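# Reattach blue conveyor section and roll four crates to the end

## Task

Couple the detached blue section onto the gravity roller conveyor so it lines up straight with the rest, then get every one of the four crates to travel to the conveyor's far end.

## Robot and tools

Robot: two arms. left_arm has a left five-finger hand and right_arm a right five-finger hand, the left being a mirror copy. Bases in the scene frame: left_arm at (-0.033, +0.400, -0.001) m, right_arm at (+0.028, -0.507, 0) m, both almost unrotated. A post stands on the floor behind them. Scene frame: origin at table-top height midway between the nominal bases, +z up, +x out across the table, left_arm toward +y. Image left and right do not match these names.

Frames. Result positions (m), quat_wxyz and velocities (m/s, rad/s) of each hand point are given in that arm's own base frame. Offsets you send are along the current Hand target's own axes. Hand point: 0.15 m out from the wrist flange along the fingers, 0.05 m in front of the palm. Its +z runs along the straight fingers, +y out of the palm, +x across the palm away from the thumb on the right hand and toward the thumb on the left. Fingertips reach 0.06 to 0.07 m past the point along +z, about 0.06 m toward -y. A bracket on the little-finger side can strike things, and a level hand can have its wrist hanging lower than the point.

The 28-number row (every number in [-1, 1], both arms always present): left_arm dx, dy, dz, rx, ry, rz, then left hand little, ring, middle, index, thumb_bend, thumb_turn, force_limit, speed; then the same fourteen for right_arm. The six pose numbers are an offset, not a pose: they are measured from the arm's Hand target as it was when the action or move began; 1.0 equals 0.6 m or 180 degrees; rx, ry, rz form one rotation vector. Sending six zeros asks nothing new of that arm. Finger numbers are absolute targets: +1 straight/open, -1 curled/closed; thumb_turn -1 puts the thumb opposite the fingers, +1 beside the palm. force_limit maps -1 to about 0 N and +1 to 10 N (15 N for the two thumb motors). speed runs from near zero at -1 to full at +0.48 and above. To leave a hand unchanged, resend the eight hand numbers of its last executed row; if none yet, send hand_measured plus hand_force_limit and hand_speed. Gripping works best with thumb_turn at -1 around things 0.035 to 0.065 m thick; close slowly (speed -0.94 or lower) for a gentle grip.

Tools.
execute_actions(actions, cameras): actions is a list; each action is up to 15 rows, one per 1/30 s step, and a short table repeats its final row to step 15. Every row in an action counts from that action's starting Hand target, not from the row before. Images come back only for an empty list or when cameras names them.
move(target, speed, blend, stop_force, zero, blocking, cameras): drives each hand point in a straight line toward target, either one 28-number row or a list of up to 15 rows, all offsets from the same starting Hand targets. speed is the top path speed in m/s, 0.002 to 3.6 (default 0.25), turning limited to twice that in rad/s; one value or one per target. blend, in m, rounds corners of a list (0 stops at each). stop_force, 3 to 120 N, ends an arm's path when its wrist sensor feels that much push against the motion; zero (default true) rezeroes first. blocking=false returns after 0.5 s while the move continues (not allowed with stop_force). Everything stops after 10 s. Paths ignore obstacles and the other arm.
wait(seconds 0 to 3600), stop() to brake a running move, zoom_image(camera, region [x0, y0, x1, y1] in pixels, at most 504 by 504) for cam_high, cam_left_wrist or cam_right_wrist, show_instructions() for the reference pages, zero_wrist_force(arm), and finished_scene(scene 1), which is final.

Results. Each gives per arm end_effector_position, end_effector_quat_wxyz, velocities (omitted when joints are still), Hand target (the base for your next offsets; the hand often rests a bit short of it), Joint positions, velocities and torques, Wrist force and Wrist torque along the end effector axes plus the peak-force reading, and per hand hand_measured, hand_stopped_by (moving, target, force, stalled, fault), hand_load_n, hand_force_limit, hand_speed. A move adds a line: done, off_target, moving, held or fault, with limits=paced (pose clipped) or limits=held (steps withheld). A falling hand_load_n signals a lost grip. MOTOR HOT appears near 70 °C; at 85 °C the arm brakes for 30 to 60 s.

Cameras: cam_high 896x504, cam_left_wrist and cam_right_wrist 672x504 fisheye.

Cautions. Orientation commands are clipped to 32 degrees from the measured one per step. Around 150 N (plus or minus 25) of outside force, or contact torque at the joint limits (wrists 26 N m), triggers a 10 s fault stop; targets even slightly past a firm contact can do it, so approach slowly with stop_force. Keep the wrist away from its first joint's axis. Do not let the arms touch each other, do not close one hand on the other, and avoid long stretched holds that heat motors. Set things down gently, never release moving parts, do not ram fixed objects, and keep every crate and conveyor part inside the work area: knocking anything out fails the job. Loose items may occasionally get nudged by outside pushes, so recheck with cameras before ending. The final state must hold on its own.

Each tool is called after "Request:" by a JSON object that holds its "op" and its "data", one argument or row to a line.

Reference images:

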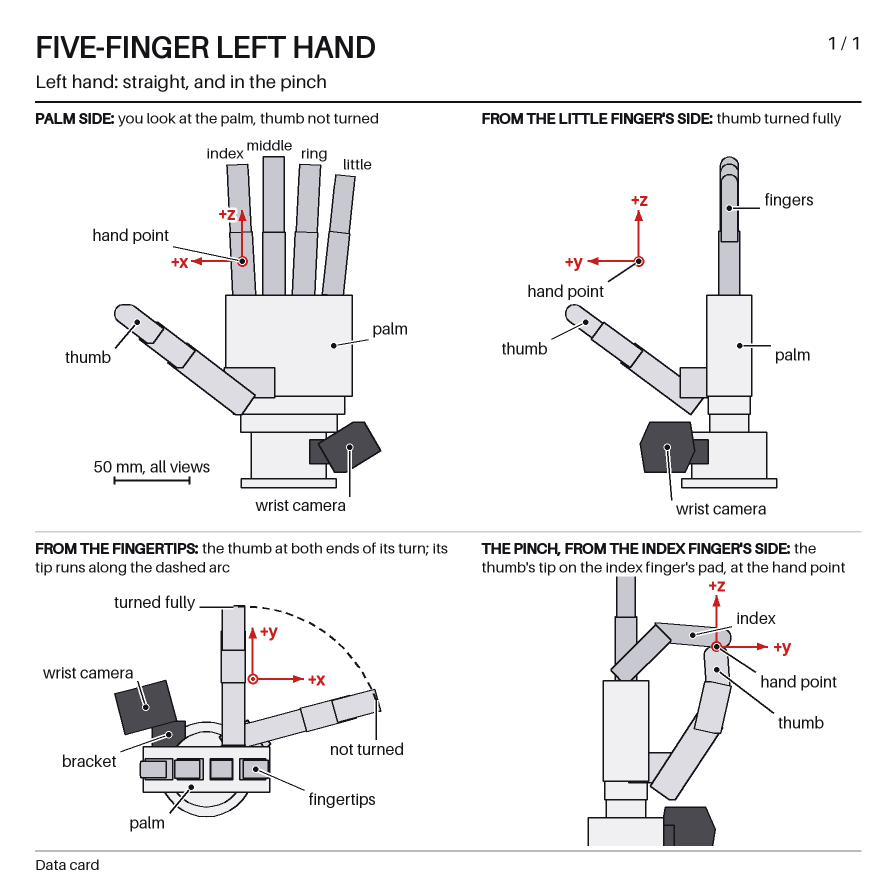

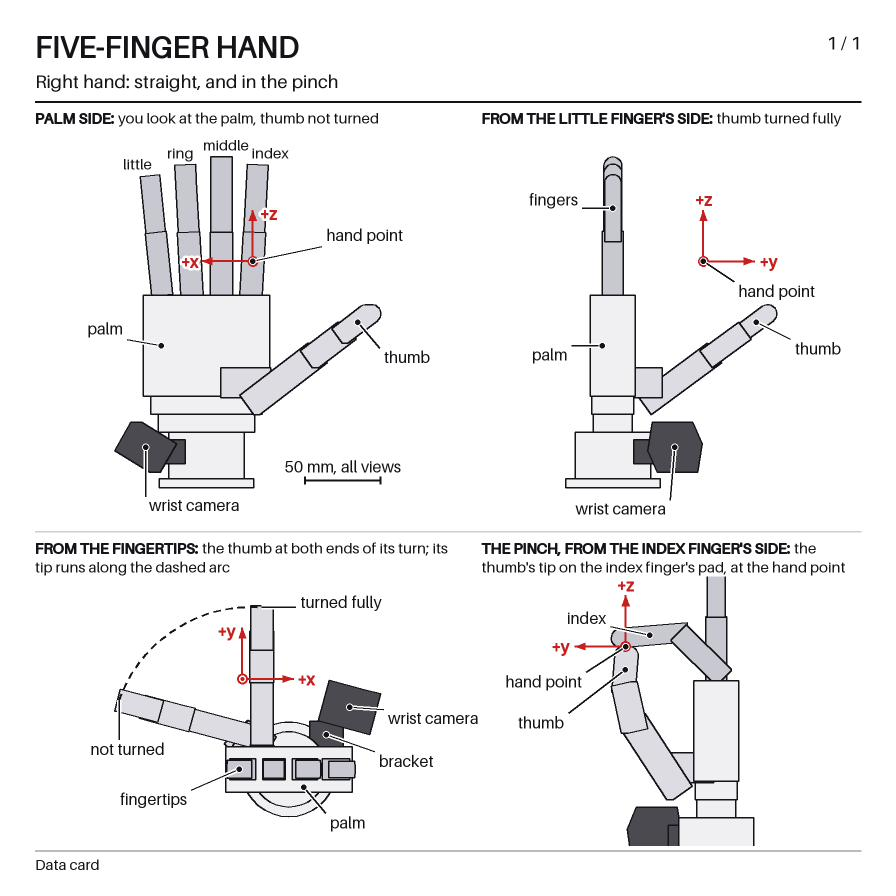

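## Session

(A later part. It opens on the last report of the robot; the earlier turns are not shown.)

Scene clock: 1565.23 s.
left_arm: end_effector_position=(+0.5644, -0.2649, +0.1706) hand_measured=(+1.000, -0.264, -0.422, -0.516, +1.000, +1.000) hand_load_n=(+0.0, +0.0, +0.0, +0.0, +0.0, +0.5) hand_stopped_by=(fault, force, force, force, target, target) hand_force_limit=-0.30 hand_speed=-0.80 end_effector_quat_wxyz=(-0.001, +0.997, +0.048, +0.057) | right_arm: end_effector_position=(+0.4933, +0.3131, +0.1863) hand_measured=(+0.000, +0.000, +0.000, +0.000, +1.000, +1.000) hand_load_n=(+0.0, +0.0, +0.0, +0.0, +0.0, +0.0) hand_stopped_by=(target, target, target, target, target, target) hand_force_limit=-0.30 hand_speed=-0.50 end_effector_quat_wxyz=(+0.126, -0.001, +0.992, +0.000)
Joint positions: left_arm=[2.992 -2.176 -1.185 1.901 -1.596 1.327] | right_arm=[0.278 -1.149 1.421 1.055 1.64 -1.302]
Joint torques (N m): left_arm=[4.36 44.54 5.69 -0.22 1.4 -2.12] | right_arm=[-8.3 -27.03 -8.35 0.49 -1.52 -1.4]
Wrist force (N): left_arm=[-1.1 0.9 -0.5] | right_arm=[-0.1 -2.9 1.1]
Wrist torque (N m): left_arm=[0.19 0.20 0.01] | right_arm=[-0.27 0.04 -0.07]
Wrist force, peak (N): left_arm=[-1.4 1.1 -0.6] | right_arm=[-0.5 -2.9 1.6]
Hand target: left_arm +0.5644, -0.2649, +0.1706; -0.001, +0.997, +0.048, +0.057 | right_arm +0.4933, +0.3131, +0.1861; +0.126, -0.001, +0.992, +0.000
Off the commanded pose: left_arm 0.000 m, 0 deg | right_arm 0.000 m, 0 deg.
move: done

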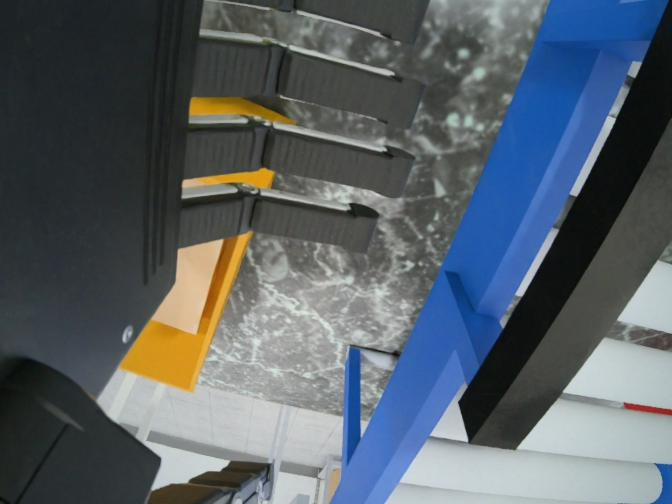

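Request:
{"op": "move", "data": {
  "target": [0,0,0,0,0,0,1,-0.7,-0.7,-0.7,1,1,-0.3,-0.8,0,0.17,0,0,0,0,0,0,0,0,1,1,-0.3,-0.5],
  "cameras": ["cam_right_wrist"],
  "speed": 0.04,
  "stop_force": 6
}}

Scene clock: 1574.83 s.
left_arm: end_effector_position=(+0.5644, -0.2649, +0.1706) hand_measured=(+1.000, -0.264, -0.422, -0.516, +1.000, +1.000) hand_load_n=(+0.0, +0.0, +0.0, +0.5, +0.0, +0.0) hand_stopped_by=(fault, force, force, force, target, target) hand_force_limit=-0.30 hand_speed=-0.80 end_effector_quat_wxyz=(-0.001, +0.997, +0.048, +0.057) | right_arm: end_effector_position=(+0.4931, +0.4044, +0.1860) hand_measured=(+0.000, +0.000, +0.000, +0.000, +1.000, +1.000) hand_load_n=(+0.0, +0.5, +0.0, +0.0, +0.0, +0.0) hand_stopped_by=(target, target, target, target, target, target) hand_force_limit=-0.30 hand_speed=-0.50 end_effector_quat_wxyz=(+0.126, -0.001, +0.992, +0.000)
Joint positions: left_arm=[2.992 -2.176 -1.185 1.901 -1.596 1.327] | right_arm=[0.455 -1.015 1.221 1.136 1.681 -1.13]
Joint torques (N m): left_arm=[4.42 43.82 6.4 -0.18 1.44 -2.08] | right_arm=[-7.75 -43.98 -7.71 0.36 -1.54 -1.41]
Wrist force (N): left_arm=[-1.1 0.8 -0.5] | right_arm=[0.0 -2.2 1.2]
Wrist torque (N m): left_arm=[0.18 0.20 0.01] | right_arm=[-0.13 0.03 -0.04]
Wrist force, peak (N): left_arm=[-1.4 0.8 -1.1] | right_arm=[1.7 -14.7 7.8]
Hand target: left_arm +0.5644, -0.2649, +0.1706; -0.001, +0.997, +0.048, +0.057 | right_arm +0.4931, +0.4044, +0.1860; +0.126, -0.001, +0.992, +0.000 (not the last commanded pose)
Off the commanded pose: left_arm 0.000 m, 0 deg | right_arm 0.011 m, 0 deg.
move: contact (right_arm)

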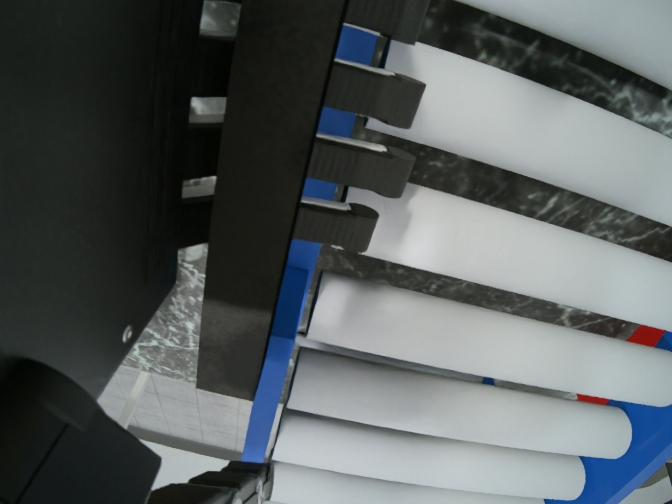

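Request:
{"op": "move", "data": {
  "target": [0,0,-0.008,0,0.045,0.03,1,-0.7,-0.7,-0.7,1,1,-0.3,-0.8,0,0,0.008,0,0,0,0,0,0,0,1,1,-0.3,-0.5],
  "cameras": ["cam_left_wrist"],
  "speed": 0.04
}}

Request:
{"op": "execute_actions", "data": {
  "actions": [
    [[0,0,0,0,0,0,1,-0.7,-0.7,-0.7,1,1,-0.3,-0.8,0,0,0,0,0,0,-0.7,-0.7,-0.7,-0.7,1,1,-0.3,-0.8]]
  ],
  "cameras": ["cam_right_wrist"]
}}

Scene clock: 1592.23 s.
left_arm: end_effector_position=(+0.5639, -0.2650, +0.1753) hand_measured=(+1.000, -0.264, -0.422, -0.516, +1.000, +1.000) hand_load_n=(+0.0, +0.0, +0.0, +0.0, +0.0, +0.0) hand_stopped_by=(fault, force, force, force, target, target) hand_force_limit=-0.30 hand_speed=-0.80 end_effector_quat_wxyz=(-0.007, +0.992, +0.001, +0.127) | right_arm: end_effector_position=(+0.4943, +0.4044, +0.1814) hand_measured=(+0.000, +0.000, +0.000, +0.000, +1.000, +1.000) hand_load_n=(+0.0, +0.0, +0.0, +0.0, +0.0, +0.0) hand_stopped_by=(target, target, target, target, target, target) hand_force_limit=-0.30 hand_speed=-0.50 end_effector_quat_wxyz=(+0.126, -0.001, +0.992, +0.000)
Joint positions: left_arm=[2.987 -2.097 -1.288 2.063 -1.624 1.421] | right_arm=[0.454 -1.01 1.226 1.127 1.681 -1.131]
Joint torques (N m): left_arm=[-4.91 43.6 5.73 0.19 -2.33 2.25] | right_arm=[-8.31 -32.38 -8.97 0.38 -1.58 -1.44]
Wrist force (N): left_arm=[-0.8 1.1 -0.8] | right_arm=[-0.4 -2.2 1.0]
Wrist torque (N m): left_arm=[0.27 0.22 -0.16] | right_arm=[-0.10 0.10 -0.06]
Wrist force, peak (N): left_arm=[-1.0 1.0 -1.3] | right_arm=[-0.2 -2.6 1.2]
Hand target: left_arm +0.5639, -0.2650, +0.1753; -0.007, +0.992, +0.001, +0.127 | right_arm +0.4943, +0.4044, +0.1814; +0.126, -0.001, +0.992, +0.000
Off the commanded pose: left_arm 0.000 m, 0 deg | right_arm 0.000 m, 0 deg.
move: done

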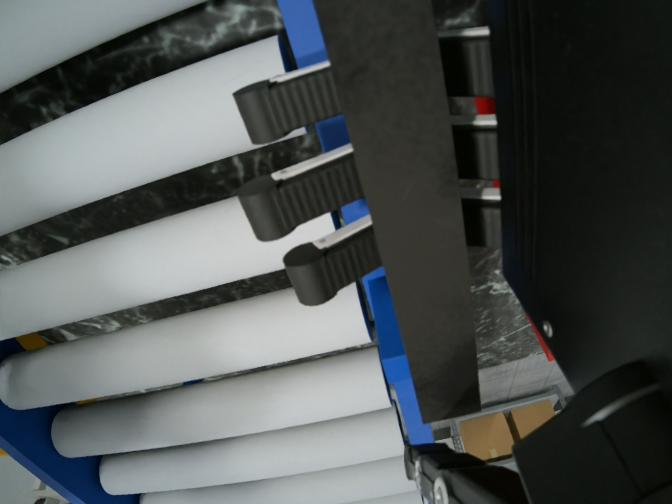

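Scene clock: 1593.50 s.
left_arm: end_effector_position=(+0.5638, -0.2650, +0.1753) hand_measured=(+1.000, -0.264, -0.422, -0.516, +1.000, +1.000) hand_load_n=(+0.0, +0.0, +0.0, +0.0, +0.0, +0.0) hand_stopped_by=(fault, force, force, force, target, target) hand_force_limit=-0.30 hand_speed=-0.80 end_effector_quat_wxyz=(-0.007, +0.992, +0.001, +0.127) | right_arm: end_effector_position=(+0.4943, +0.4043, +0.1813) hand_measured=(-0.368, -0.442, -0.534, -0.552, +1.000, +1.000) hand_load_n=(+0.0, +1.0, +5.0, +6.0, -0.5, +0.0) hand_stopped_by=(force, force, force, force, target, target) hand_force_limit=-0.30 hand_speed=-0.80 end_effector_quat_wxyz=(+0.126, -0.001, +0.992, +0.000)
Joint positions: left_arm=[2.987 -2.097 -1.289 2.064 -1.624 1.421] | right_arm=[0.453 -1.01 1.226 1.127 1.681 -1.131]
Joint torques (N m): left_arm=[-3.17 42.32 6.28 0.29 -2.3 2.16] | right_arm=[3.71 -50.1 -21.55 2.99 -0.97 -0.57]
Wrist force (N): left_arm=[-1.0 1.2 -0.7] | right_arm=[3.4 -3.8 24.7]
Wrist torque (N m): left_arm=[0.26 0.25 -0.16] | right_arm=[-1.00 -0.63 -0.08]
Wrist force, peak (N): left_arm=[-1.2 1.3 -1.0] | right_arm=[3.4 -3.8 24.7]
Hand target: left_arm +0.5639, -0.2650, +0.1753; -0.007, +0.992, +0.001, +0.127 | right_arm +0.4943, +0.4044, +0.1814; +0.126, -0.001, +0.992, +0.000
Off the commanded pose: left_arm 0.000 m, 0 deg | right_arm 0.000 m, 0 deg.

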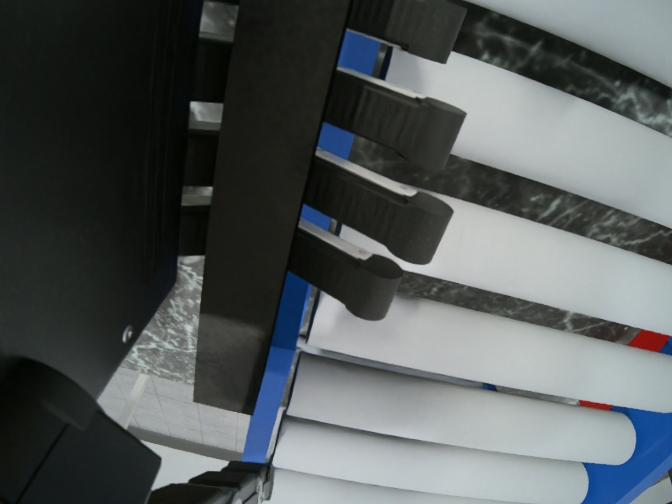

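Request:
{"op": "move", "data": {
  "target": [0.048,0,-0.0548,0,-0.0318,0,1,-0.7,-0.7,-0.7,1,1,-0.3,-0.8,-0.0457,0,-0.045,0,0.0318,0,-0.7,-0.7,-0.7,-0.7,1,1,-0.3,-0.8],
  "cameras": ["cam_high"],
  "speed": 0.03
}}

Request:
{"op": "zoom_image", "data": {
  "camera": "cam_high",
  "region": [385, 140, 525, 230]
}}

Scene clock: 1614.20 s.
left_arm: end_effector_position=(+0.5834, -0.2654, +0.2143) hand_measured=(+1.000, -0.264, -0.422, -0.514, +1.000, +1.000) hand_load_n=(+0.0, +0.0, +1.0, +9.0, +0.0, +0.0) hand_stopped_by=(fault, force, force, force, target, target) hand_force_limit=-0.30 hand_speed=-0.80 end_effector_quat_wxyz=(-0.007, +0.997, +0.001, +0.077) | right_arm: end_effector_position=(+0.5140, +0.4044, +0.2144) hand_measured=(-0.368, -0.442, -0.534, -0.552, +1.000, +1.000) hand_load_n=(+1.5, +1.0, +5.5, +7.0, -0.5, +0.0) hand_stopped_by=(force, force, force, force, target, target) hand_force_limit=-0.30 hand_speed=-0.80 end_effector_quat_wxyz=(+0.077, -0.001, +0.997, +0.000)
Joint positions: left_arm=[2.998 -2.191 -1.042 1.813 -1.607 1.428] | right_arm=[0.419 -0.928 1.01 1.349 1.633 -1.158]
Joint torques (N m): left_arm=[7.45 43.97 37.06 -6.54 2.43 2.3] | right_arm=[-9.41 -49.49 -42.58 4.64 -1.88 -1.02]
Wrist force (N): left_arm=[2.8 1.5 15.8] | right_arm=[7.2 -4.0 26.8]
Wrist torque (N m): left_arm=[-0.39 0.17 -0.05] | right_arm=[-1.09 -0.75 -0.15]
Wrist force, peak (N): left_arm=[4.2 4.7 16.2] | right_arm=[9.0 -1.4 29.0]
Hand target: left_arm +0.5835, -0.2655, +0.2144; -0.007, +0.997, +0.001, +0.077 | right_arm +0.5141, +0.4044, +0.2144; +0.077, -0.001, +0.997, +0.000
Off the commanded pose: left_arm 0.000 m, 0 deg | right_arm 0.000 m, 0 deg.
move: done

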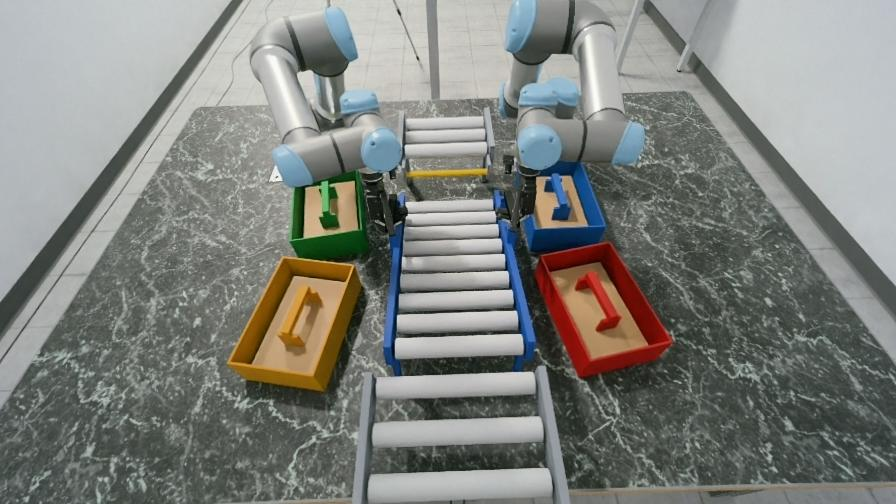

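Scaled by 3.600 from the camera's image (finer frame: 1280x720).

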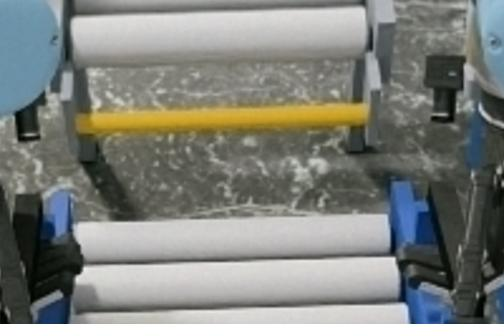

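Request:
{"op": "move", "data": {
  "target": [0.0455,0.009,-0.045,0,-0.035,0,1,-0.7,-0.7,-0.7,1,1,-0.3,-0.8,-0.0455,-0.009,-0.045,0,0.035,0,-0.7,-0.7,-0.7,-0.7,1,1,-0.3,-0.8],
  "cameras": ["cam_high"],
  "speed": 0.03
}}

Request:
{"op": "zoom_image", "data": {
  "camera": "cam_high",
  "region": [385, 140, 525, 230]
}}

Scene clock: 1629.87 s.
left_arm: end_effector_position=(+0.6063, -0.2712, +0.2451) hand_measured=(+1.000, -0.264, -0.422, -0.514, +1.000, +1.000) hand_load_n=(+0.5, +0.0, +0.0, +5.0, +0.0, +0.0) hand_stopped_by=(fault, force, force, force, target, target) hand_force_limit=-0.30 hand_speed=-0.80 end_effector_quat_wxyz=(-0.007, +1.000, +0.002, +0.022) | right_arm: end_effector_position=(+0.5369, +0.3990, +0.2452) hand_measured=(-0.368, -0.442, -0.534, -0.552, +1.000, +1.000) hand_load_n=(+3.5, +2.5, +6.0, +6.5, +0.0, +0.0) hand_stopped_by=(force, force, force, force, target, target) hand_force_limit=-0.30 hand_speed=-0.80 end_effector_quat_wxyz=(+0.022, -0.001, +1.000, +0.000)
Joint positions: left_arm=[3.001 -2.346 -0.712 1.529 -1.591 1.427] | right_arm=[0.376 -0.808 0.737 1.602 1.587 -1.196]
Joint torques (N m): left_arm=[3.49 43.93 36.05 -4.61 1.71 -1.81] | right_arm=[-9.91 -55.5 -39.18 8.54 -1.32 -0.87]
Wrist force (N): left_arm=[-4.1 2.6 7.7] | right_arm=[-2.3 4.3 32.8]
Wrist torque (N m): left_arm=[-0.06 0.35 -0.09] | right_arm=[-0.97 -0.94 -0.45]
Wrist force, peak (N): left_arm=[2.8 1.4 16.4] | right_arm=[-1.4 5.1 32.8]
Hand target: left_arm +0.6063, -0.2712, +0.2452; -0.007, +1.000, +0.002, +0.022 | right_arm +0.5369, +0.3990, +0.2453; +0.022, -0.001, +1.000, +0.000
Off the commanded pose: left_arm 0.000 m, 0 deg | right_arm 0.000 m, 0 deg.
move: done

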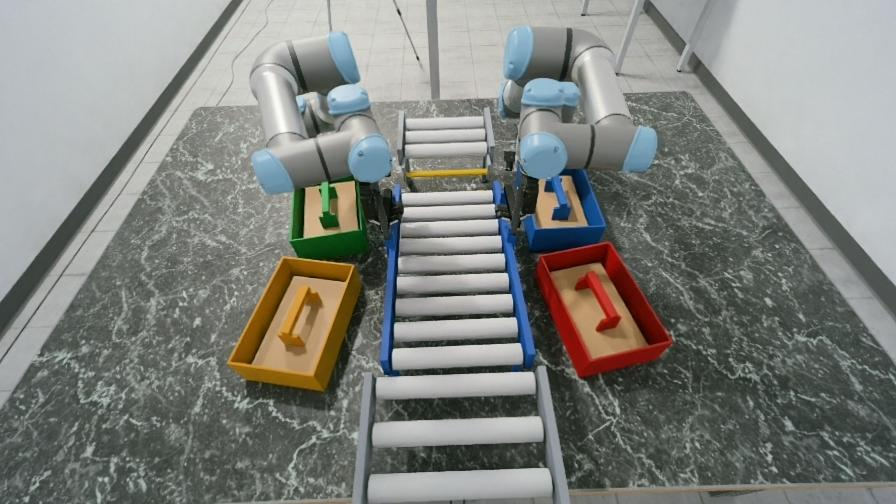

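Scaled by 3.600 from the camera's image (finer frame: 1280x720).

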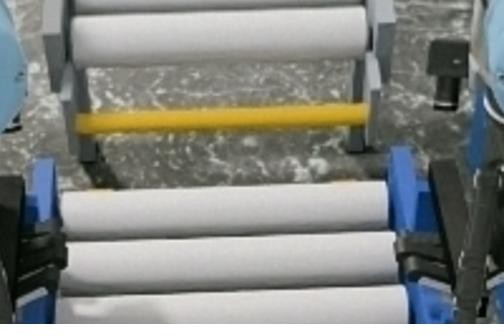

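Request:
{"op": "move", "data": {
  "target": [0.045,0,-0.05,0,-0.035,0,1,-0.7,-0.7,-0.7,1,1,-0.3,-0.8,-0.045,0,-0.043,0,0.035,0,-0.7,-0.7,-0.7,-0.7,1,1,-0.3,-0.8],
  "cameras": ["all"],
  "speed": 0.03
}}

Request:
{"op": "zoom_image", "data": {
  "camera": "cam_high",
  "region": [385, 140, 525, 230]
}}

Scene clock: 1651.97 s.
left_arm: end_effector_position=(+0.6309, -0.2712, +0.2758) hand_measured=(+1.000, -0.264, -0.422, -0.514, +1.000, +1.000) hand_load_n=(+0.0, +0.0, +0.5, +8.0, +0.0, +0.0) hand_stopped_by=(fault, force, force, force, target, target) hand_force_limit=-0.30 hand_speed=-0.80 end_effector_quat_wxyz=(-0.003, +1.000, +0.004, -0.024) | right_arm: end_effector_position=(+0.5627, +0.3990, +0.2721) hand_measured=(-0.368, -0.442, -0.532, -0.552, +1.000, +1.000) hand_load_n=(+1.5, +1.0, +7.5, +6.5, +0.0, +0.0) hand_stopped_by=(force, force, force, force, target, target) hand_force_limit=-0.30 hand_speed=-0.80 end_effector_quat_wxyz=(-0.033, -0.001, +0.999, +0.000)
Joint positions: left_arm=[3.015 -2.668 -0.035 1.084 -1.57 1.436] | right_arm=[0.345 -0.561 0.225 1.969 1.548 -1.228]
Joint torques (N m): left_arm=[11.62 52.02 35.93 -4.5 1.79 1.3] | right_arm=[-13.79 -56.55 -36.44 4.68 2.99 -0.88]
Wrist force (N): left_arm=[-7.8 3.5 15.0] | right_arm=[10.2 3.0 25.8]
Wrist torque (N m): left_arm=[-0.31 0.53 -0.32] | right_arm=[-0.73 -0.91 0.10]
Wrist force, peak (N): left_arm=[-7.5 3.4 15.3] | right_arm=[-2.6 4.4 33.1]
Hand target: left_arm +0.6320, -0.2716, +0.2763; -0.007, +0.999, +0.002, -0.033 | right_arm +0.5628, +0.3991, +0.2722; -0.033, -0.001, +0.999, +0.000
Off the commanded pose: left_arm 0.001 m, 1 deg | right_arm 0.000 m, 0 deg.
elbow stopped short (left arm): the move would have taken joint 3 (elbow) straighter than the controller allows.
move: done

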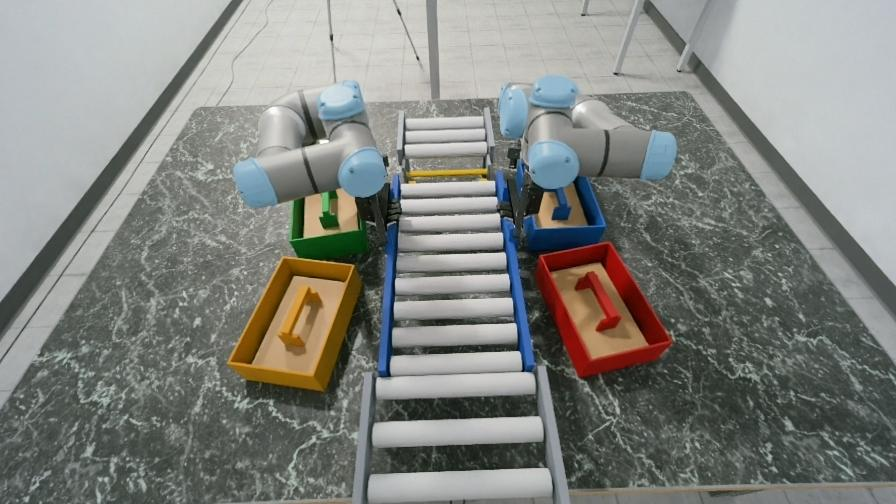

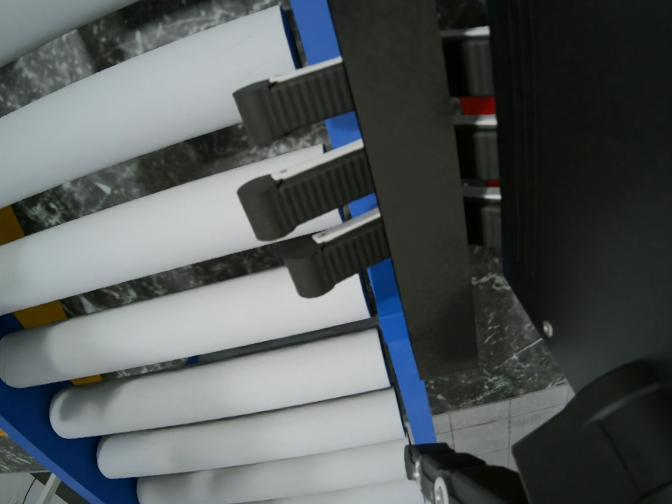

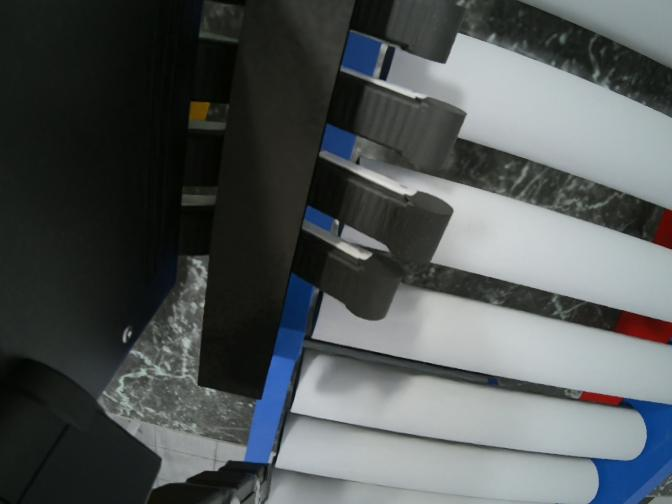

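Scaled by 3.600 from the camera's image (finer frame: 1280x720).

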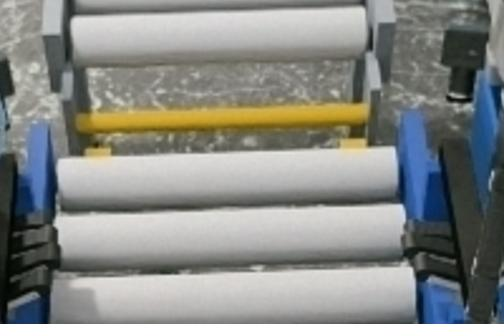

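Request:
{"op": "move", "data": {
  "target": [-0.0357,0.004,-0.0345,0,-0.01,0,1,-0.7,-0.7,-0.7,1,1,-0.3,-0.8,0.0357,-0.004,-0.0345,0,0.01,0,-0.7,-0.7,-0.7,-0.7,1,1,-0.3,-0.8],
  "cameras": ["cam_high"],
  "speed": 0.03
}}

Request:
{"op": "zoom_image", "data": {
  "camera": "cam_high",
  "region": [385, 140, 525, 230]
}}

Scene clock: 1677.00 s.
left_arm: end_effector_position=(+0.6111, -0.2740, +0.2977) hand_measured=(+1.000, -0.264, -0.422, -0.514, +1.000, +1.000) hand_load_n=(+0.0, +0.0, +0.0, +11.0, +0.0, +0.0) hand_stopped_by=(fault, force, force, force, target, target) hand_force_limit=-0.30 hand_speed=-0.80 end_effector_quat_wxyz=(-0.003, +0.999, +0.004, -0.042) | right_arm: end_effector_position=(+0.5429, +0.3967, +0.2941) hand_measured=(-0.368, -0.442, -0.532, -0.552, +1.000, +1.000) hand_load_n=(+0.0, +0.0, +5.5, +11.0, +0.0, +0.0) hand_stopped_by=(force, force, force, force, target, target) hand_force_limit=-0.30 hand_speed=-0.80 end_effector_quat_wxyz=(-0.049, -0.001, +0.999, +0.000)
Joint positions: left_arm=[3.007 -2.642 -0.035 1.022 -1.566 1.429] | right_arm=[0.348 -0.605 0.259 2.009 1.538 -1.225]
Joint torques (N m): left_arm=[-2.78 69.09 32.94 -7.31 1.85 -2.31] | right_arm=[5.64 -69.49 -12.61 7.24 -1.81 1.34]
Wrist force (N): left_arm=[0.9 4.1 22.8] | right_arm=[-2.7 1.4 24.6]
Wrist torque (N m): left_arm=[-0.66 0.27 0.05] | right_arm=[-0.69 -0.25 -0.25]
Wrist force, peak (N): left_arm=[0.9 4.2 22.9] | right_arm=[-3.2 5.3 28.8]
Hand target: left_arm +0.6119, -0.2744, +0.2984; -0.007, +0.999, +0.002, -0.049 | right_arm +0.5428, +0.3967, +0.2943; -0.049, -0.001, +0.999, +0.000
Off the commanded pose: left_arm 0.001 m, 1 deg | right_arm 0.000 m, 0 deg.
elbow stopped short (left arm): the move would have taken joint 3 (elbow) straighter than the controller allows.
move: done

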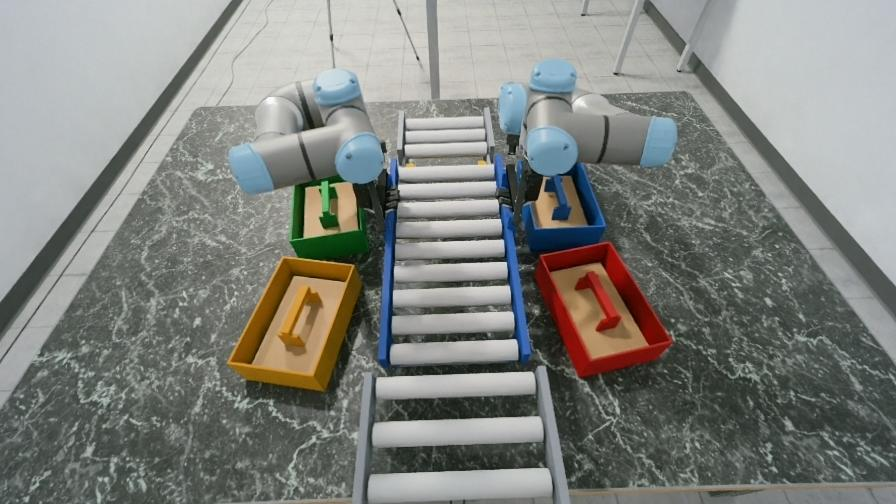

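Scaled by 3.600 from the camera's image (finer frame: 1280x720).

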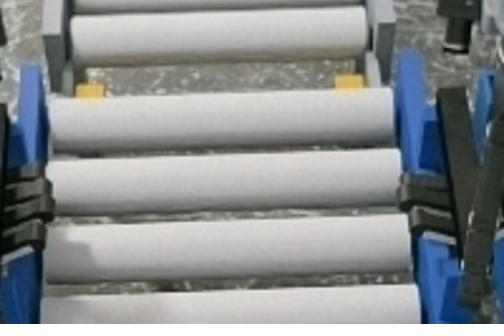

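Request:
{"op": "move", "data": {
  "target": [-0.0498,-0.0017,0.0049,0,0,0,1,-0.7,-0.7,-0.7,1,1,-0.3,-0.8,0.0498,0.0017,0.0049,0,0,0,-0.7,-0.7,-0.7,-0.7,1,1,-0.3,-0.8],
  "cameras": ["cam_high"],
  "speed": 0.03
}}

Request:
{"op": "zoom_image", "data": {
  "camera": "cam_high",
  "region": [385, 110, 525, 200]
}}

Scene clock: 1694.77 s.
left_arm: end_effector_position=(+0.5819, -0.2735, +0.2984) hand_measured=(+1.000, -0.264, -0.422, -0.514, +1.000, +1.000) hand_load_n=(+0.0, +0.5, +0.5, +12.0, +0.0, +0.0) hand_stopped_by=(fault, force, force, force, target, target) hand_force_limit=-0.30 hand_speed=-0.80 end_effector_quat_wxyz=(-0.007, +0.999, +0.002, -0.049) | right_arm: end_effector_position=(+0.5128, +0.3976, +0.2943) hand_measured=(-0.368, -0.442, -0.534, -0.552, +1.000, +1.000) hand_load_n=(+0.0, +0.0, +3.5, +7.5, -0.5, +0.0) hand_stopped_by=(force, force, force, force, target, target) hand_force_limit=-0.30 hand_speed=-0.80 end_effector_quat_wxyz=(-0.049, -0.001, +0.999, +0.000)
Joint positions: left_arm=[2.999 -2.424 -0.462 1.216 -1.571 1.424] | right_arm=[0.367 -0.752 0.536 1.879 1.536 -1.207]
Joint torques (N m): left_arm=[0.15 68.12 13.48 -3.28 3.43 -2.15] | right_arm=[8.61 -61.82 -12.16 3.21 -3.04 1.46]
Wrist force (N): left_arm=[1.0 -3.0 29.1] | right_arm=[-3.3 -5.8 18.1]
Wrist torque (N m): left_arm=[-1.20 0.37 0.13] | right_arm=[-0.89 -0.09 -0.44]
Wrist force, peak (N): left_arm=[0.8 -3.6 29.5] | right_arm=[-4.2 2.0 24.9]
Hand target: left_arm +0.5819, -0.2735, +0.2983; -0.007, +0.999, +0.002, -0.049 | right_arm +0.5128, +0.3976, +0.2943; -0.049, -0.001, +0.999, +0.000
Off the commanded pose: left_arm 0.000 m, 0 deg | right_arm 0.000 m, 0 deg.
move: done

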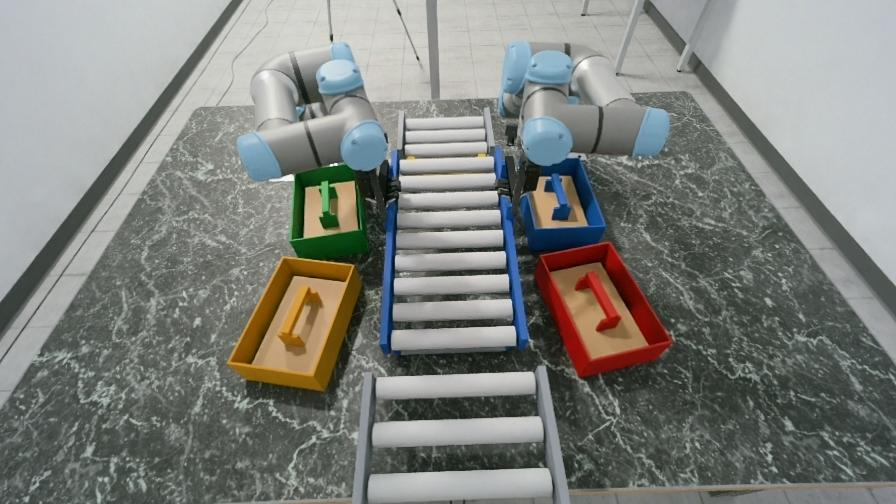

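Scaled by 3.600 from the camera's image (finer frame: 1280x720).

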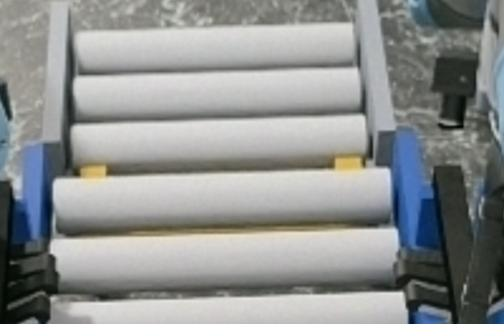

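Request:
{"op": "move", "data": {
  "target": [0.0087,0,0.0227,0,0.008,0,1,-0.7,-0.7,-0.7,1,1,-0.3,-0.8,-0.0087,0,0.0193,0,-0.008,0,-0.7,-0.7,-0.7,-0.7,1,1,-0.3,-0.8],
  "cameras": ["cam_high"],
  "speed": 0.02
}}

Request:
{"op": "zoom_image", "data": {
  "camera": "cam_high",
  "region": [385, 110, 525, 200]
}}

Scene clock: 1722.57 s.
left_arm: end_effector_position=(+0.5858, -0.2733, +0.2844) hand_measured=(+1.000, -0.264, -0.422, -0.514, +1.000, +1.000) hand_load_n=(-0.5, +0.0, +0.0, +6.5, +0.0, +0.0) hand_stopped_by=(fault, force, force, force, target, target) hand_force_limit=-0.30 hand_speed=-0.80 end_effector_quat_wxyz=(-0.007, +0.999, +0.002, -0.036) end_effector_velocity=(+0.000, +0.000, -0.001) end_effector_angular_velocity=(-0.001, -0.003, +0.000) | right_arm: end_effector_position=(+0.5168, +0.3976, +0.2823) hand_measured=(-0.368, -0.442, -0.534, -0.552, +1.000, +1.000) hand_load_n=(+0.5, +1.5, +5.5, +6.5, +0.0, +0.0) hand_stopped_by=(force, force, force, force, target, target) hand_force_limit=-0.30 hand_speed=-0.80 end_effector_quat_wxyz=(-0.036, -0.001, +0.999, +0.000)
Joint positions: left_arm=[2.999 -2.4 -0.536 1.292 -1.575 1.424] | right_arm=[0.368 -0.769 0.591 1.817 1.545 -1.205]
Joint velocities: left_arm=[0 0.001 -0.004 0.005 0 0.001] | right_arm=[within noise]
Joint torques (N m): left_arm=[4.06 57.55 9.22 -0.31 -3.24 -2.61] | right_arm=[2.57 -66.49 -15.59 4.19 2.36 1.77]
Wrist force (N): left_arm=[-5.0 6.9 9.9] | right_arm=[-0.8 3.0 27.4]
Wrist torque (N m): left_arm=[0.16 0.36 -0.11] | right_arm=[-0.86 -0.61 -0.36]
Wrist force, peak (N): left_arm=[0.8 -3.3 29.4] | right_arm=[-0.8 3.0 27.4]
Hand target: left_arm +0.5858, -0.2732, +0.2843; -0.007, +0.999, +0.002, -0.036 | right_arm +0.5168, +0.3976, +0.2822; -0.036, -0.001, +0.999, +0.000
Off the commanded pose: left_arm 0.000 m, 0 deg | right_arm 0.000 m, 0 deg.
move: done

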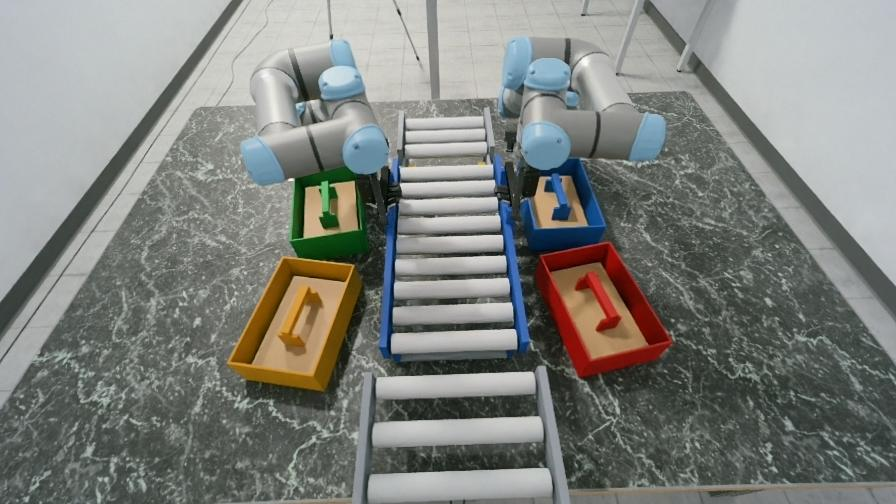

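Scaled by 3.600 from the camera's image (finer frame: 1280x720).

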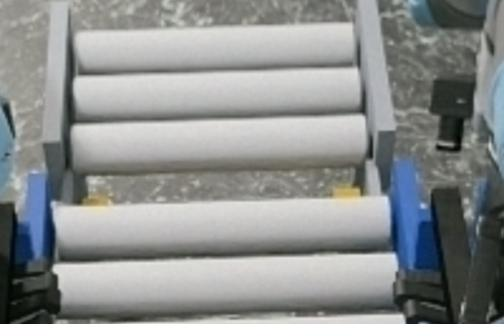

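Request:
{"op": "move", "data": {
  "target": [0.002,0,0.014,0,0.006,0,1,-0.7,-0.7,-0.7,1,1,-0.3,-0.8,-0.002,0,0.0155,0,-0.006,0,-0.7,-0.7,-0.7,-0.7,1,1,-0.3,-0.8],
  "cameras": ["cam_high"],
  "speed": 0.015
}}

Request:
{"op": "zoom_image", "data": {
  "camera": "cam_high",
  "region": [385, 110, 525, 200]
}}

Scene clock: 1735.00 s.
left_arm: end_effector_position=(+0.5864, -0.2731, +0.2759) hand_measured=(+1.000, -0.264, -0.422, -0.516, +1.000, +1.000) hand_load_n=(+0.0, +0.0, +0.0, +0.0, +0.0, +0.0) hand_stopped_by=(fault, force, force, force, target, target) hand_force_limit=-0.30 hand_speed=-0.80 end_effector_quat_wxyz=(-0.007, +1.000, +0.002, -0.027) | right_arm: end_effector_position=(+0.5173, +0.3976, +0.2729) hand_measured=(-0.368, -0.442, -0.534, -0.552, +1.000, +1.000) hand_load_n=(+0.0, +0.0, +0.5, +0.0, +0.0, +0.0) hand_stopped_by=(force, force, force, force, target, target) hand_force_limit=-0.30 hand_speed=-0.80 end_effector_quat_wxyz=(-0.027, -0.001, +1.000, +0.000)
Joint positions: left_arm=[2.998 -2.377 -0.595 1.346 -1.577 1.424] | right_arm=[0.371 -0.788 0.645 1.764 1.552 -1.202]
Joint torques (N m): left_arm=[-4.5 51.36 4.69 -0.41 -2.35 -2.27] | right_arm=[6.69 -51.29 -8.43 0.93 2 1.44]
Wrist force (N): left_arm=[-0.2 -0.3 -0.4] | right_arm=[-0.3 -2.5 0.8]
Wrist torque (N m): left_arm=[-0.08 -0.01 0.09] | right_arm=[-0.22 0.06 -0.24]
Wrist force, peak (N): left_arm=[-5.4 7.0 10.1] | right_arm=[-0.7 3.1 27.7]
Hand target: left_arm +0.5864, -0.2731, +0.2758; -0.007, +1.000, +0.002, -0.027 | right_arm +0.5173, +0.3976, +0.2729; -0.027, -0.001, +1.000, +0.000
Off the commanded pose: left_arm 0.000 m, 0 deg | right_arm 0.000 m, 0 deg.
move: done

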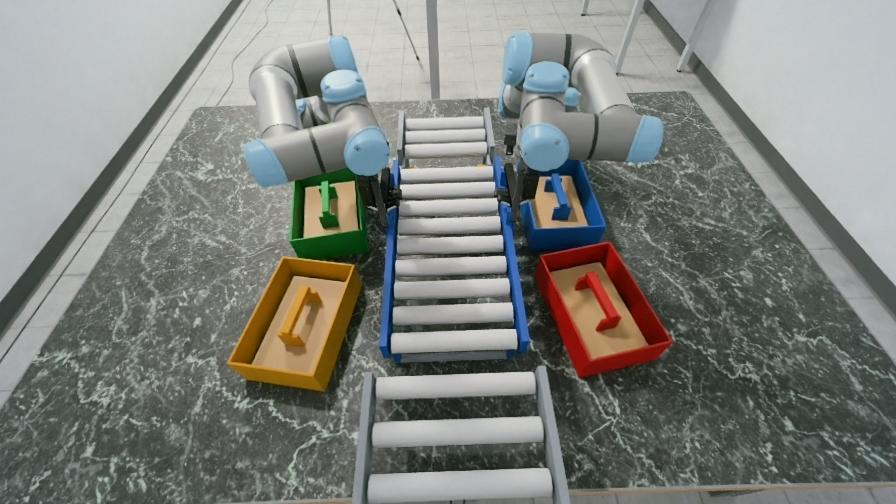

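Scaled by 3.600 from the camera's image (finer frame: 1280x720).

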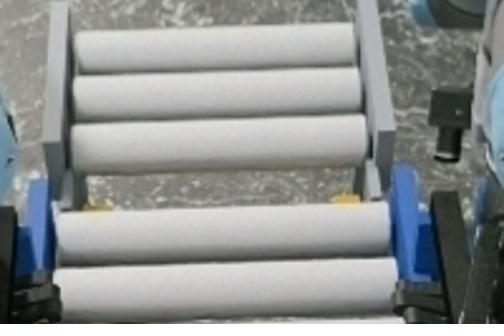

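Request:
{"op": "zoom_image", "data": {
  "camera": "cam_high",
  "region": [395, 150, 425, 180]
}}

Request:
{"op": "zoom_image", "data": {
  "camera": "cam_high",
  "region": [470, 150, 500, 180]
}}

Scaled by 16.800 from the camera's image (finer frame: 1280x720).

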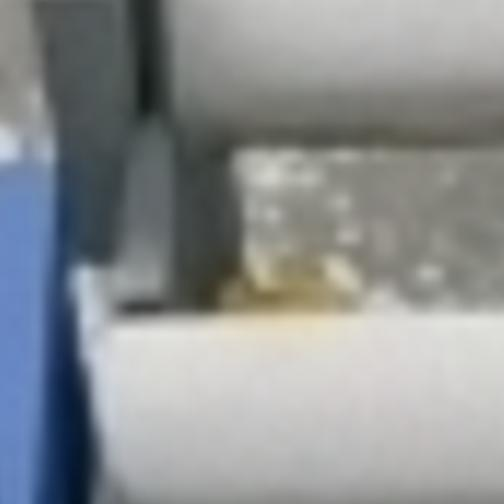

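Scaled by 16.800 from the camera's image (finer frame: 1280x720).

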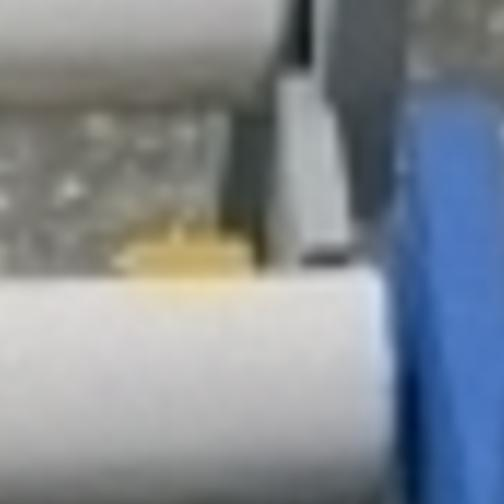

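Request:
{"op": "move", "data": {
  "target": [
    [0,0,0,0,0,0,1,-0.7,-0.7,-0.7,1,1,-0.3,-0.8,0,0.003,0.012,0,0,0,0.05,0.05,0.05,0.05,1,1,-0.3,-0.5],
    [0,0,0,0,0,0,1,-0.7,-0.7,-0.7,1,1,-0.3,-0.8,0,-0.17,0.012,0,0,0,0.05,0.05,0.05,0.05,1,1,-0.3,-0.5],
    [0,0,0,0,0,0,1,-0.7,-0.7,-0.7,1,1,-0.3,-0.8,0,-0.25,-0.05,0,0,0,0.05,0.05,0.05,0.05,1,1,-0.3,-0.5]
  ],
  "cameras": ["cam_high","cam_right_wrist"],
  "speed": 0.08
}}

Request:
{"op": "zoom_image", "data": {
  "camera": "cam_high",
  "region": [385, 110, 525, 200]
}}

Scene clock: 1770.37 s.
left_arm: end_effector_position=(+0.5864, -0.2731, +0.2758) hand_measured=(+1.000, -0.264, -0.422, -0.516, +1.000, +1.000) hand_load_n=(+0.0, +0.0, +0.0, +0.0, +0.0, +0.0) hand_stopped_by=(fault, force, force, force, target, target) hand_force_limit=-0.30 hand_speed=-0.80 end_effector_quat_wxyz=(-0.007, +1.000, +0.002, -0.027) | right_arm: end_effector_position=(+0.5191, +0.2478, +0.3027) hand_measured=(+0.050, +0.050, +0.048, +0.048, +1.000, +1.000) hand_load_n=(+0.0, +0.0, +0.0, +0.0, +0.0, +0.0) hand_stopped_by=(target, target, target, target, target, target) hand_force_limit=-0.30 hand_speed=-0.50 end_effector_quat_wxyz=(-0.027, -0.001, +1.000, +0.000)
Joint positions: left_arm=[2.998 -2.377 -0.595 1.347 -1.577 1.424] | right_arm=[0.107 -1.006 0.937 1.694 1.565 -1.466]
Joint torques (N m): left_arm=[1.6 51.17 5.49 -0.32 0.71 -2.02] | right_arm=[-7.55 -45.09 -30.08 4.06 1.94 -1.53]
Wrist force (N): left_arm=[-0.2 -0.5 -0.4] | right_arm=[0.1 -2.6 1.1]
Wrist torque (N m): left_arm=[-0.10 -0.01 0.11] | right_arm=[-0.22 -0.06 -0.04]
Wrist force, peak (N): left_arm=[-0.3 -0.6 -0.9] | right_arm=[0.5 16.7 -33.5]
Hand target: left_arm +0.5864, -0.2731, +0.2758; -0.007, +1.000, +0.002, -0.027 | right_arm +0.5191, +0.2477, +0.3029; -0.027, -0.001, +1.000, +0.000
Off the commanded pose: left_arm 0.000 m, 0 deg | right_arm 0.000 m, 0 deg.
move: done

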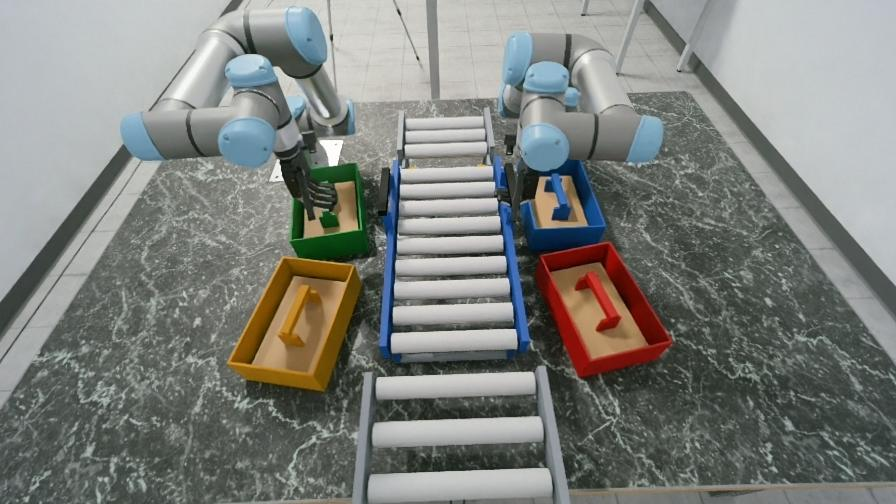

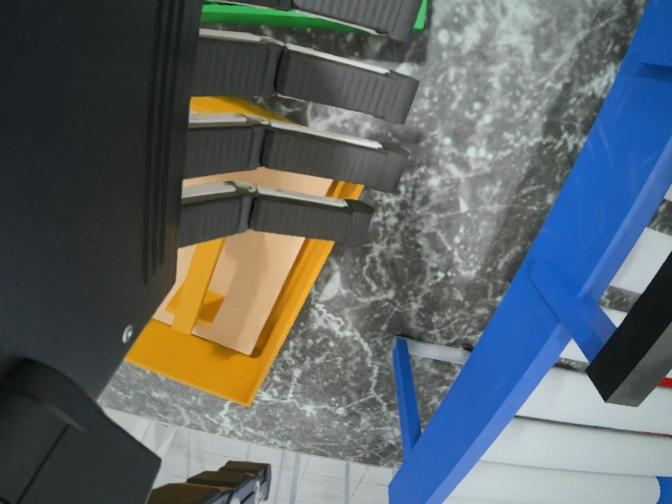

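Scaled by 3.600 from the camera's image (finer frame: 1280x720).

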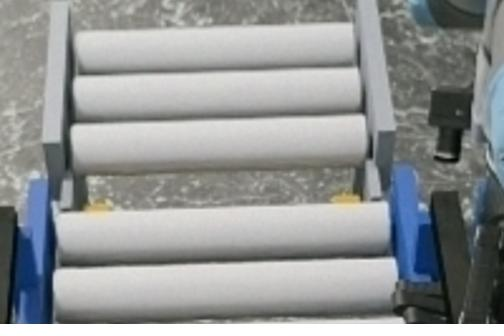

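Request:
{"op": "move", "data": {
  "target": [0,0,0,0,0,0,1,-0.7,-0.7,-0.7,1,1,-0.3,-0.8,0.271,0,-0.08,0,-0.017,0,1,1,1,1,1,1,-0.3,-0.5],
  "cameras": ["cam_right_wrist"],
  "speed": 0.15
}}

Request:
{"op": "zoom_image", "data": {
  "camera": "cam_right_wrist",
  "region": [420, 0, 672, 200]
}}

Scene clock: 1782.13 s.
left_arm: end_effector_position=(+0.5864, -0.2731, +0.2758) hand_measured=(+1.000, -0.264, -0.422, -0.516, +1.000, +1.000) hand_load_n=(+0.0, +0.0, +0.0, +0.0, +0.0, +0.0) hand_stopped_by=(fault, force, force, force, target, target) hand_force_limit=-0.30 hand_speed=-0.80 end_effector_quat_wxyz=(-0.007, +1.000, +0.002, -0.027) | right_arm: end_effector_position=(+0.3595, +0.2475, +0.3595) hand_measured=(+1.000, +1.000, +1.000, +1.000, +1.000, +1.000) hand_load_n=(+0.0, +0.0, +0.0, +0.0, +0.0, +0.0) hand_stopped_by=(target, target, target, target, target, target) hand_force_limit=-0.30 hand_speed=-0.50 end_effector_quat_wxyz=(+0.000, -0.001, +1.000, +0.000)
Joint positions: left_arm=[2.998 -2.377 -0.595 1.347 -1.577 1.424] | right_arm=[0.158 -1.423 1.354 1.64 1.571 -1.414]
Joint torques (N m): left_arm=[4.13 51.28 5.34 -0.39 1.46 -1.68] | right_arm=[6.64 -29.02 -8.92 3.98 1.95 1.33]
Wrist force (N): left_arm=[-0.4 -0.4 -0.7] | right_arm=[0.2 -2.7 1.0]
Wrist torque (N m): left_arm=[-0.07 0.01 0.09] | right_arm=[-0.25 -0.07 -0.23]
Wrist force, peak (N): left_arm=[-0.4 -0.6 -0.9] | right_arm=[0.4 -2.9 1.4]
Hand target: left_arm +0.5864, -0.2731, +0.2758; -0.007, +1.000, +0.002, -0.027 | right_arm +0.3594, +0.2475, +0.3596; +0.000, -0.001, +1.000, +0.000
Off the commanded pose: left_arm 0.000 m, 0 deg | right_arm 0.000 m, 0 deg.
move: done

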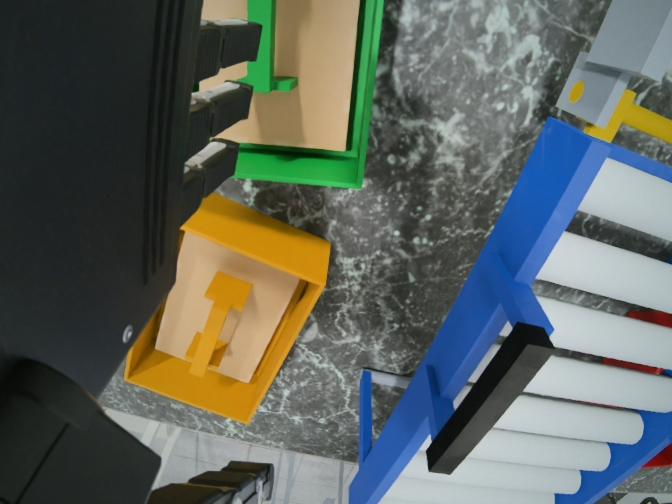

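Scaled by 2.000 from the camera's image (finer frame: 960x720).

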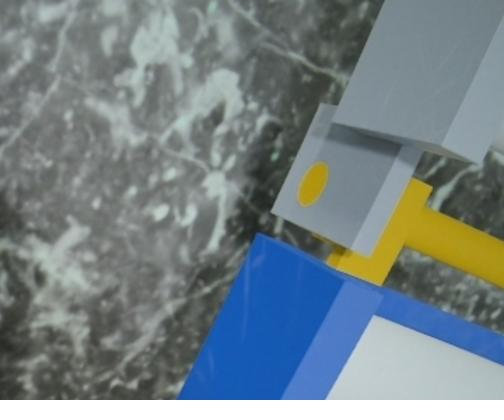

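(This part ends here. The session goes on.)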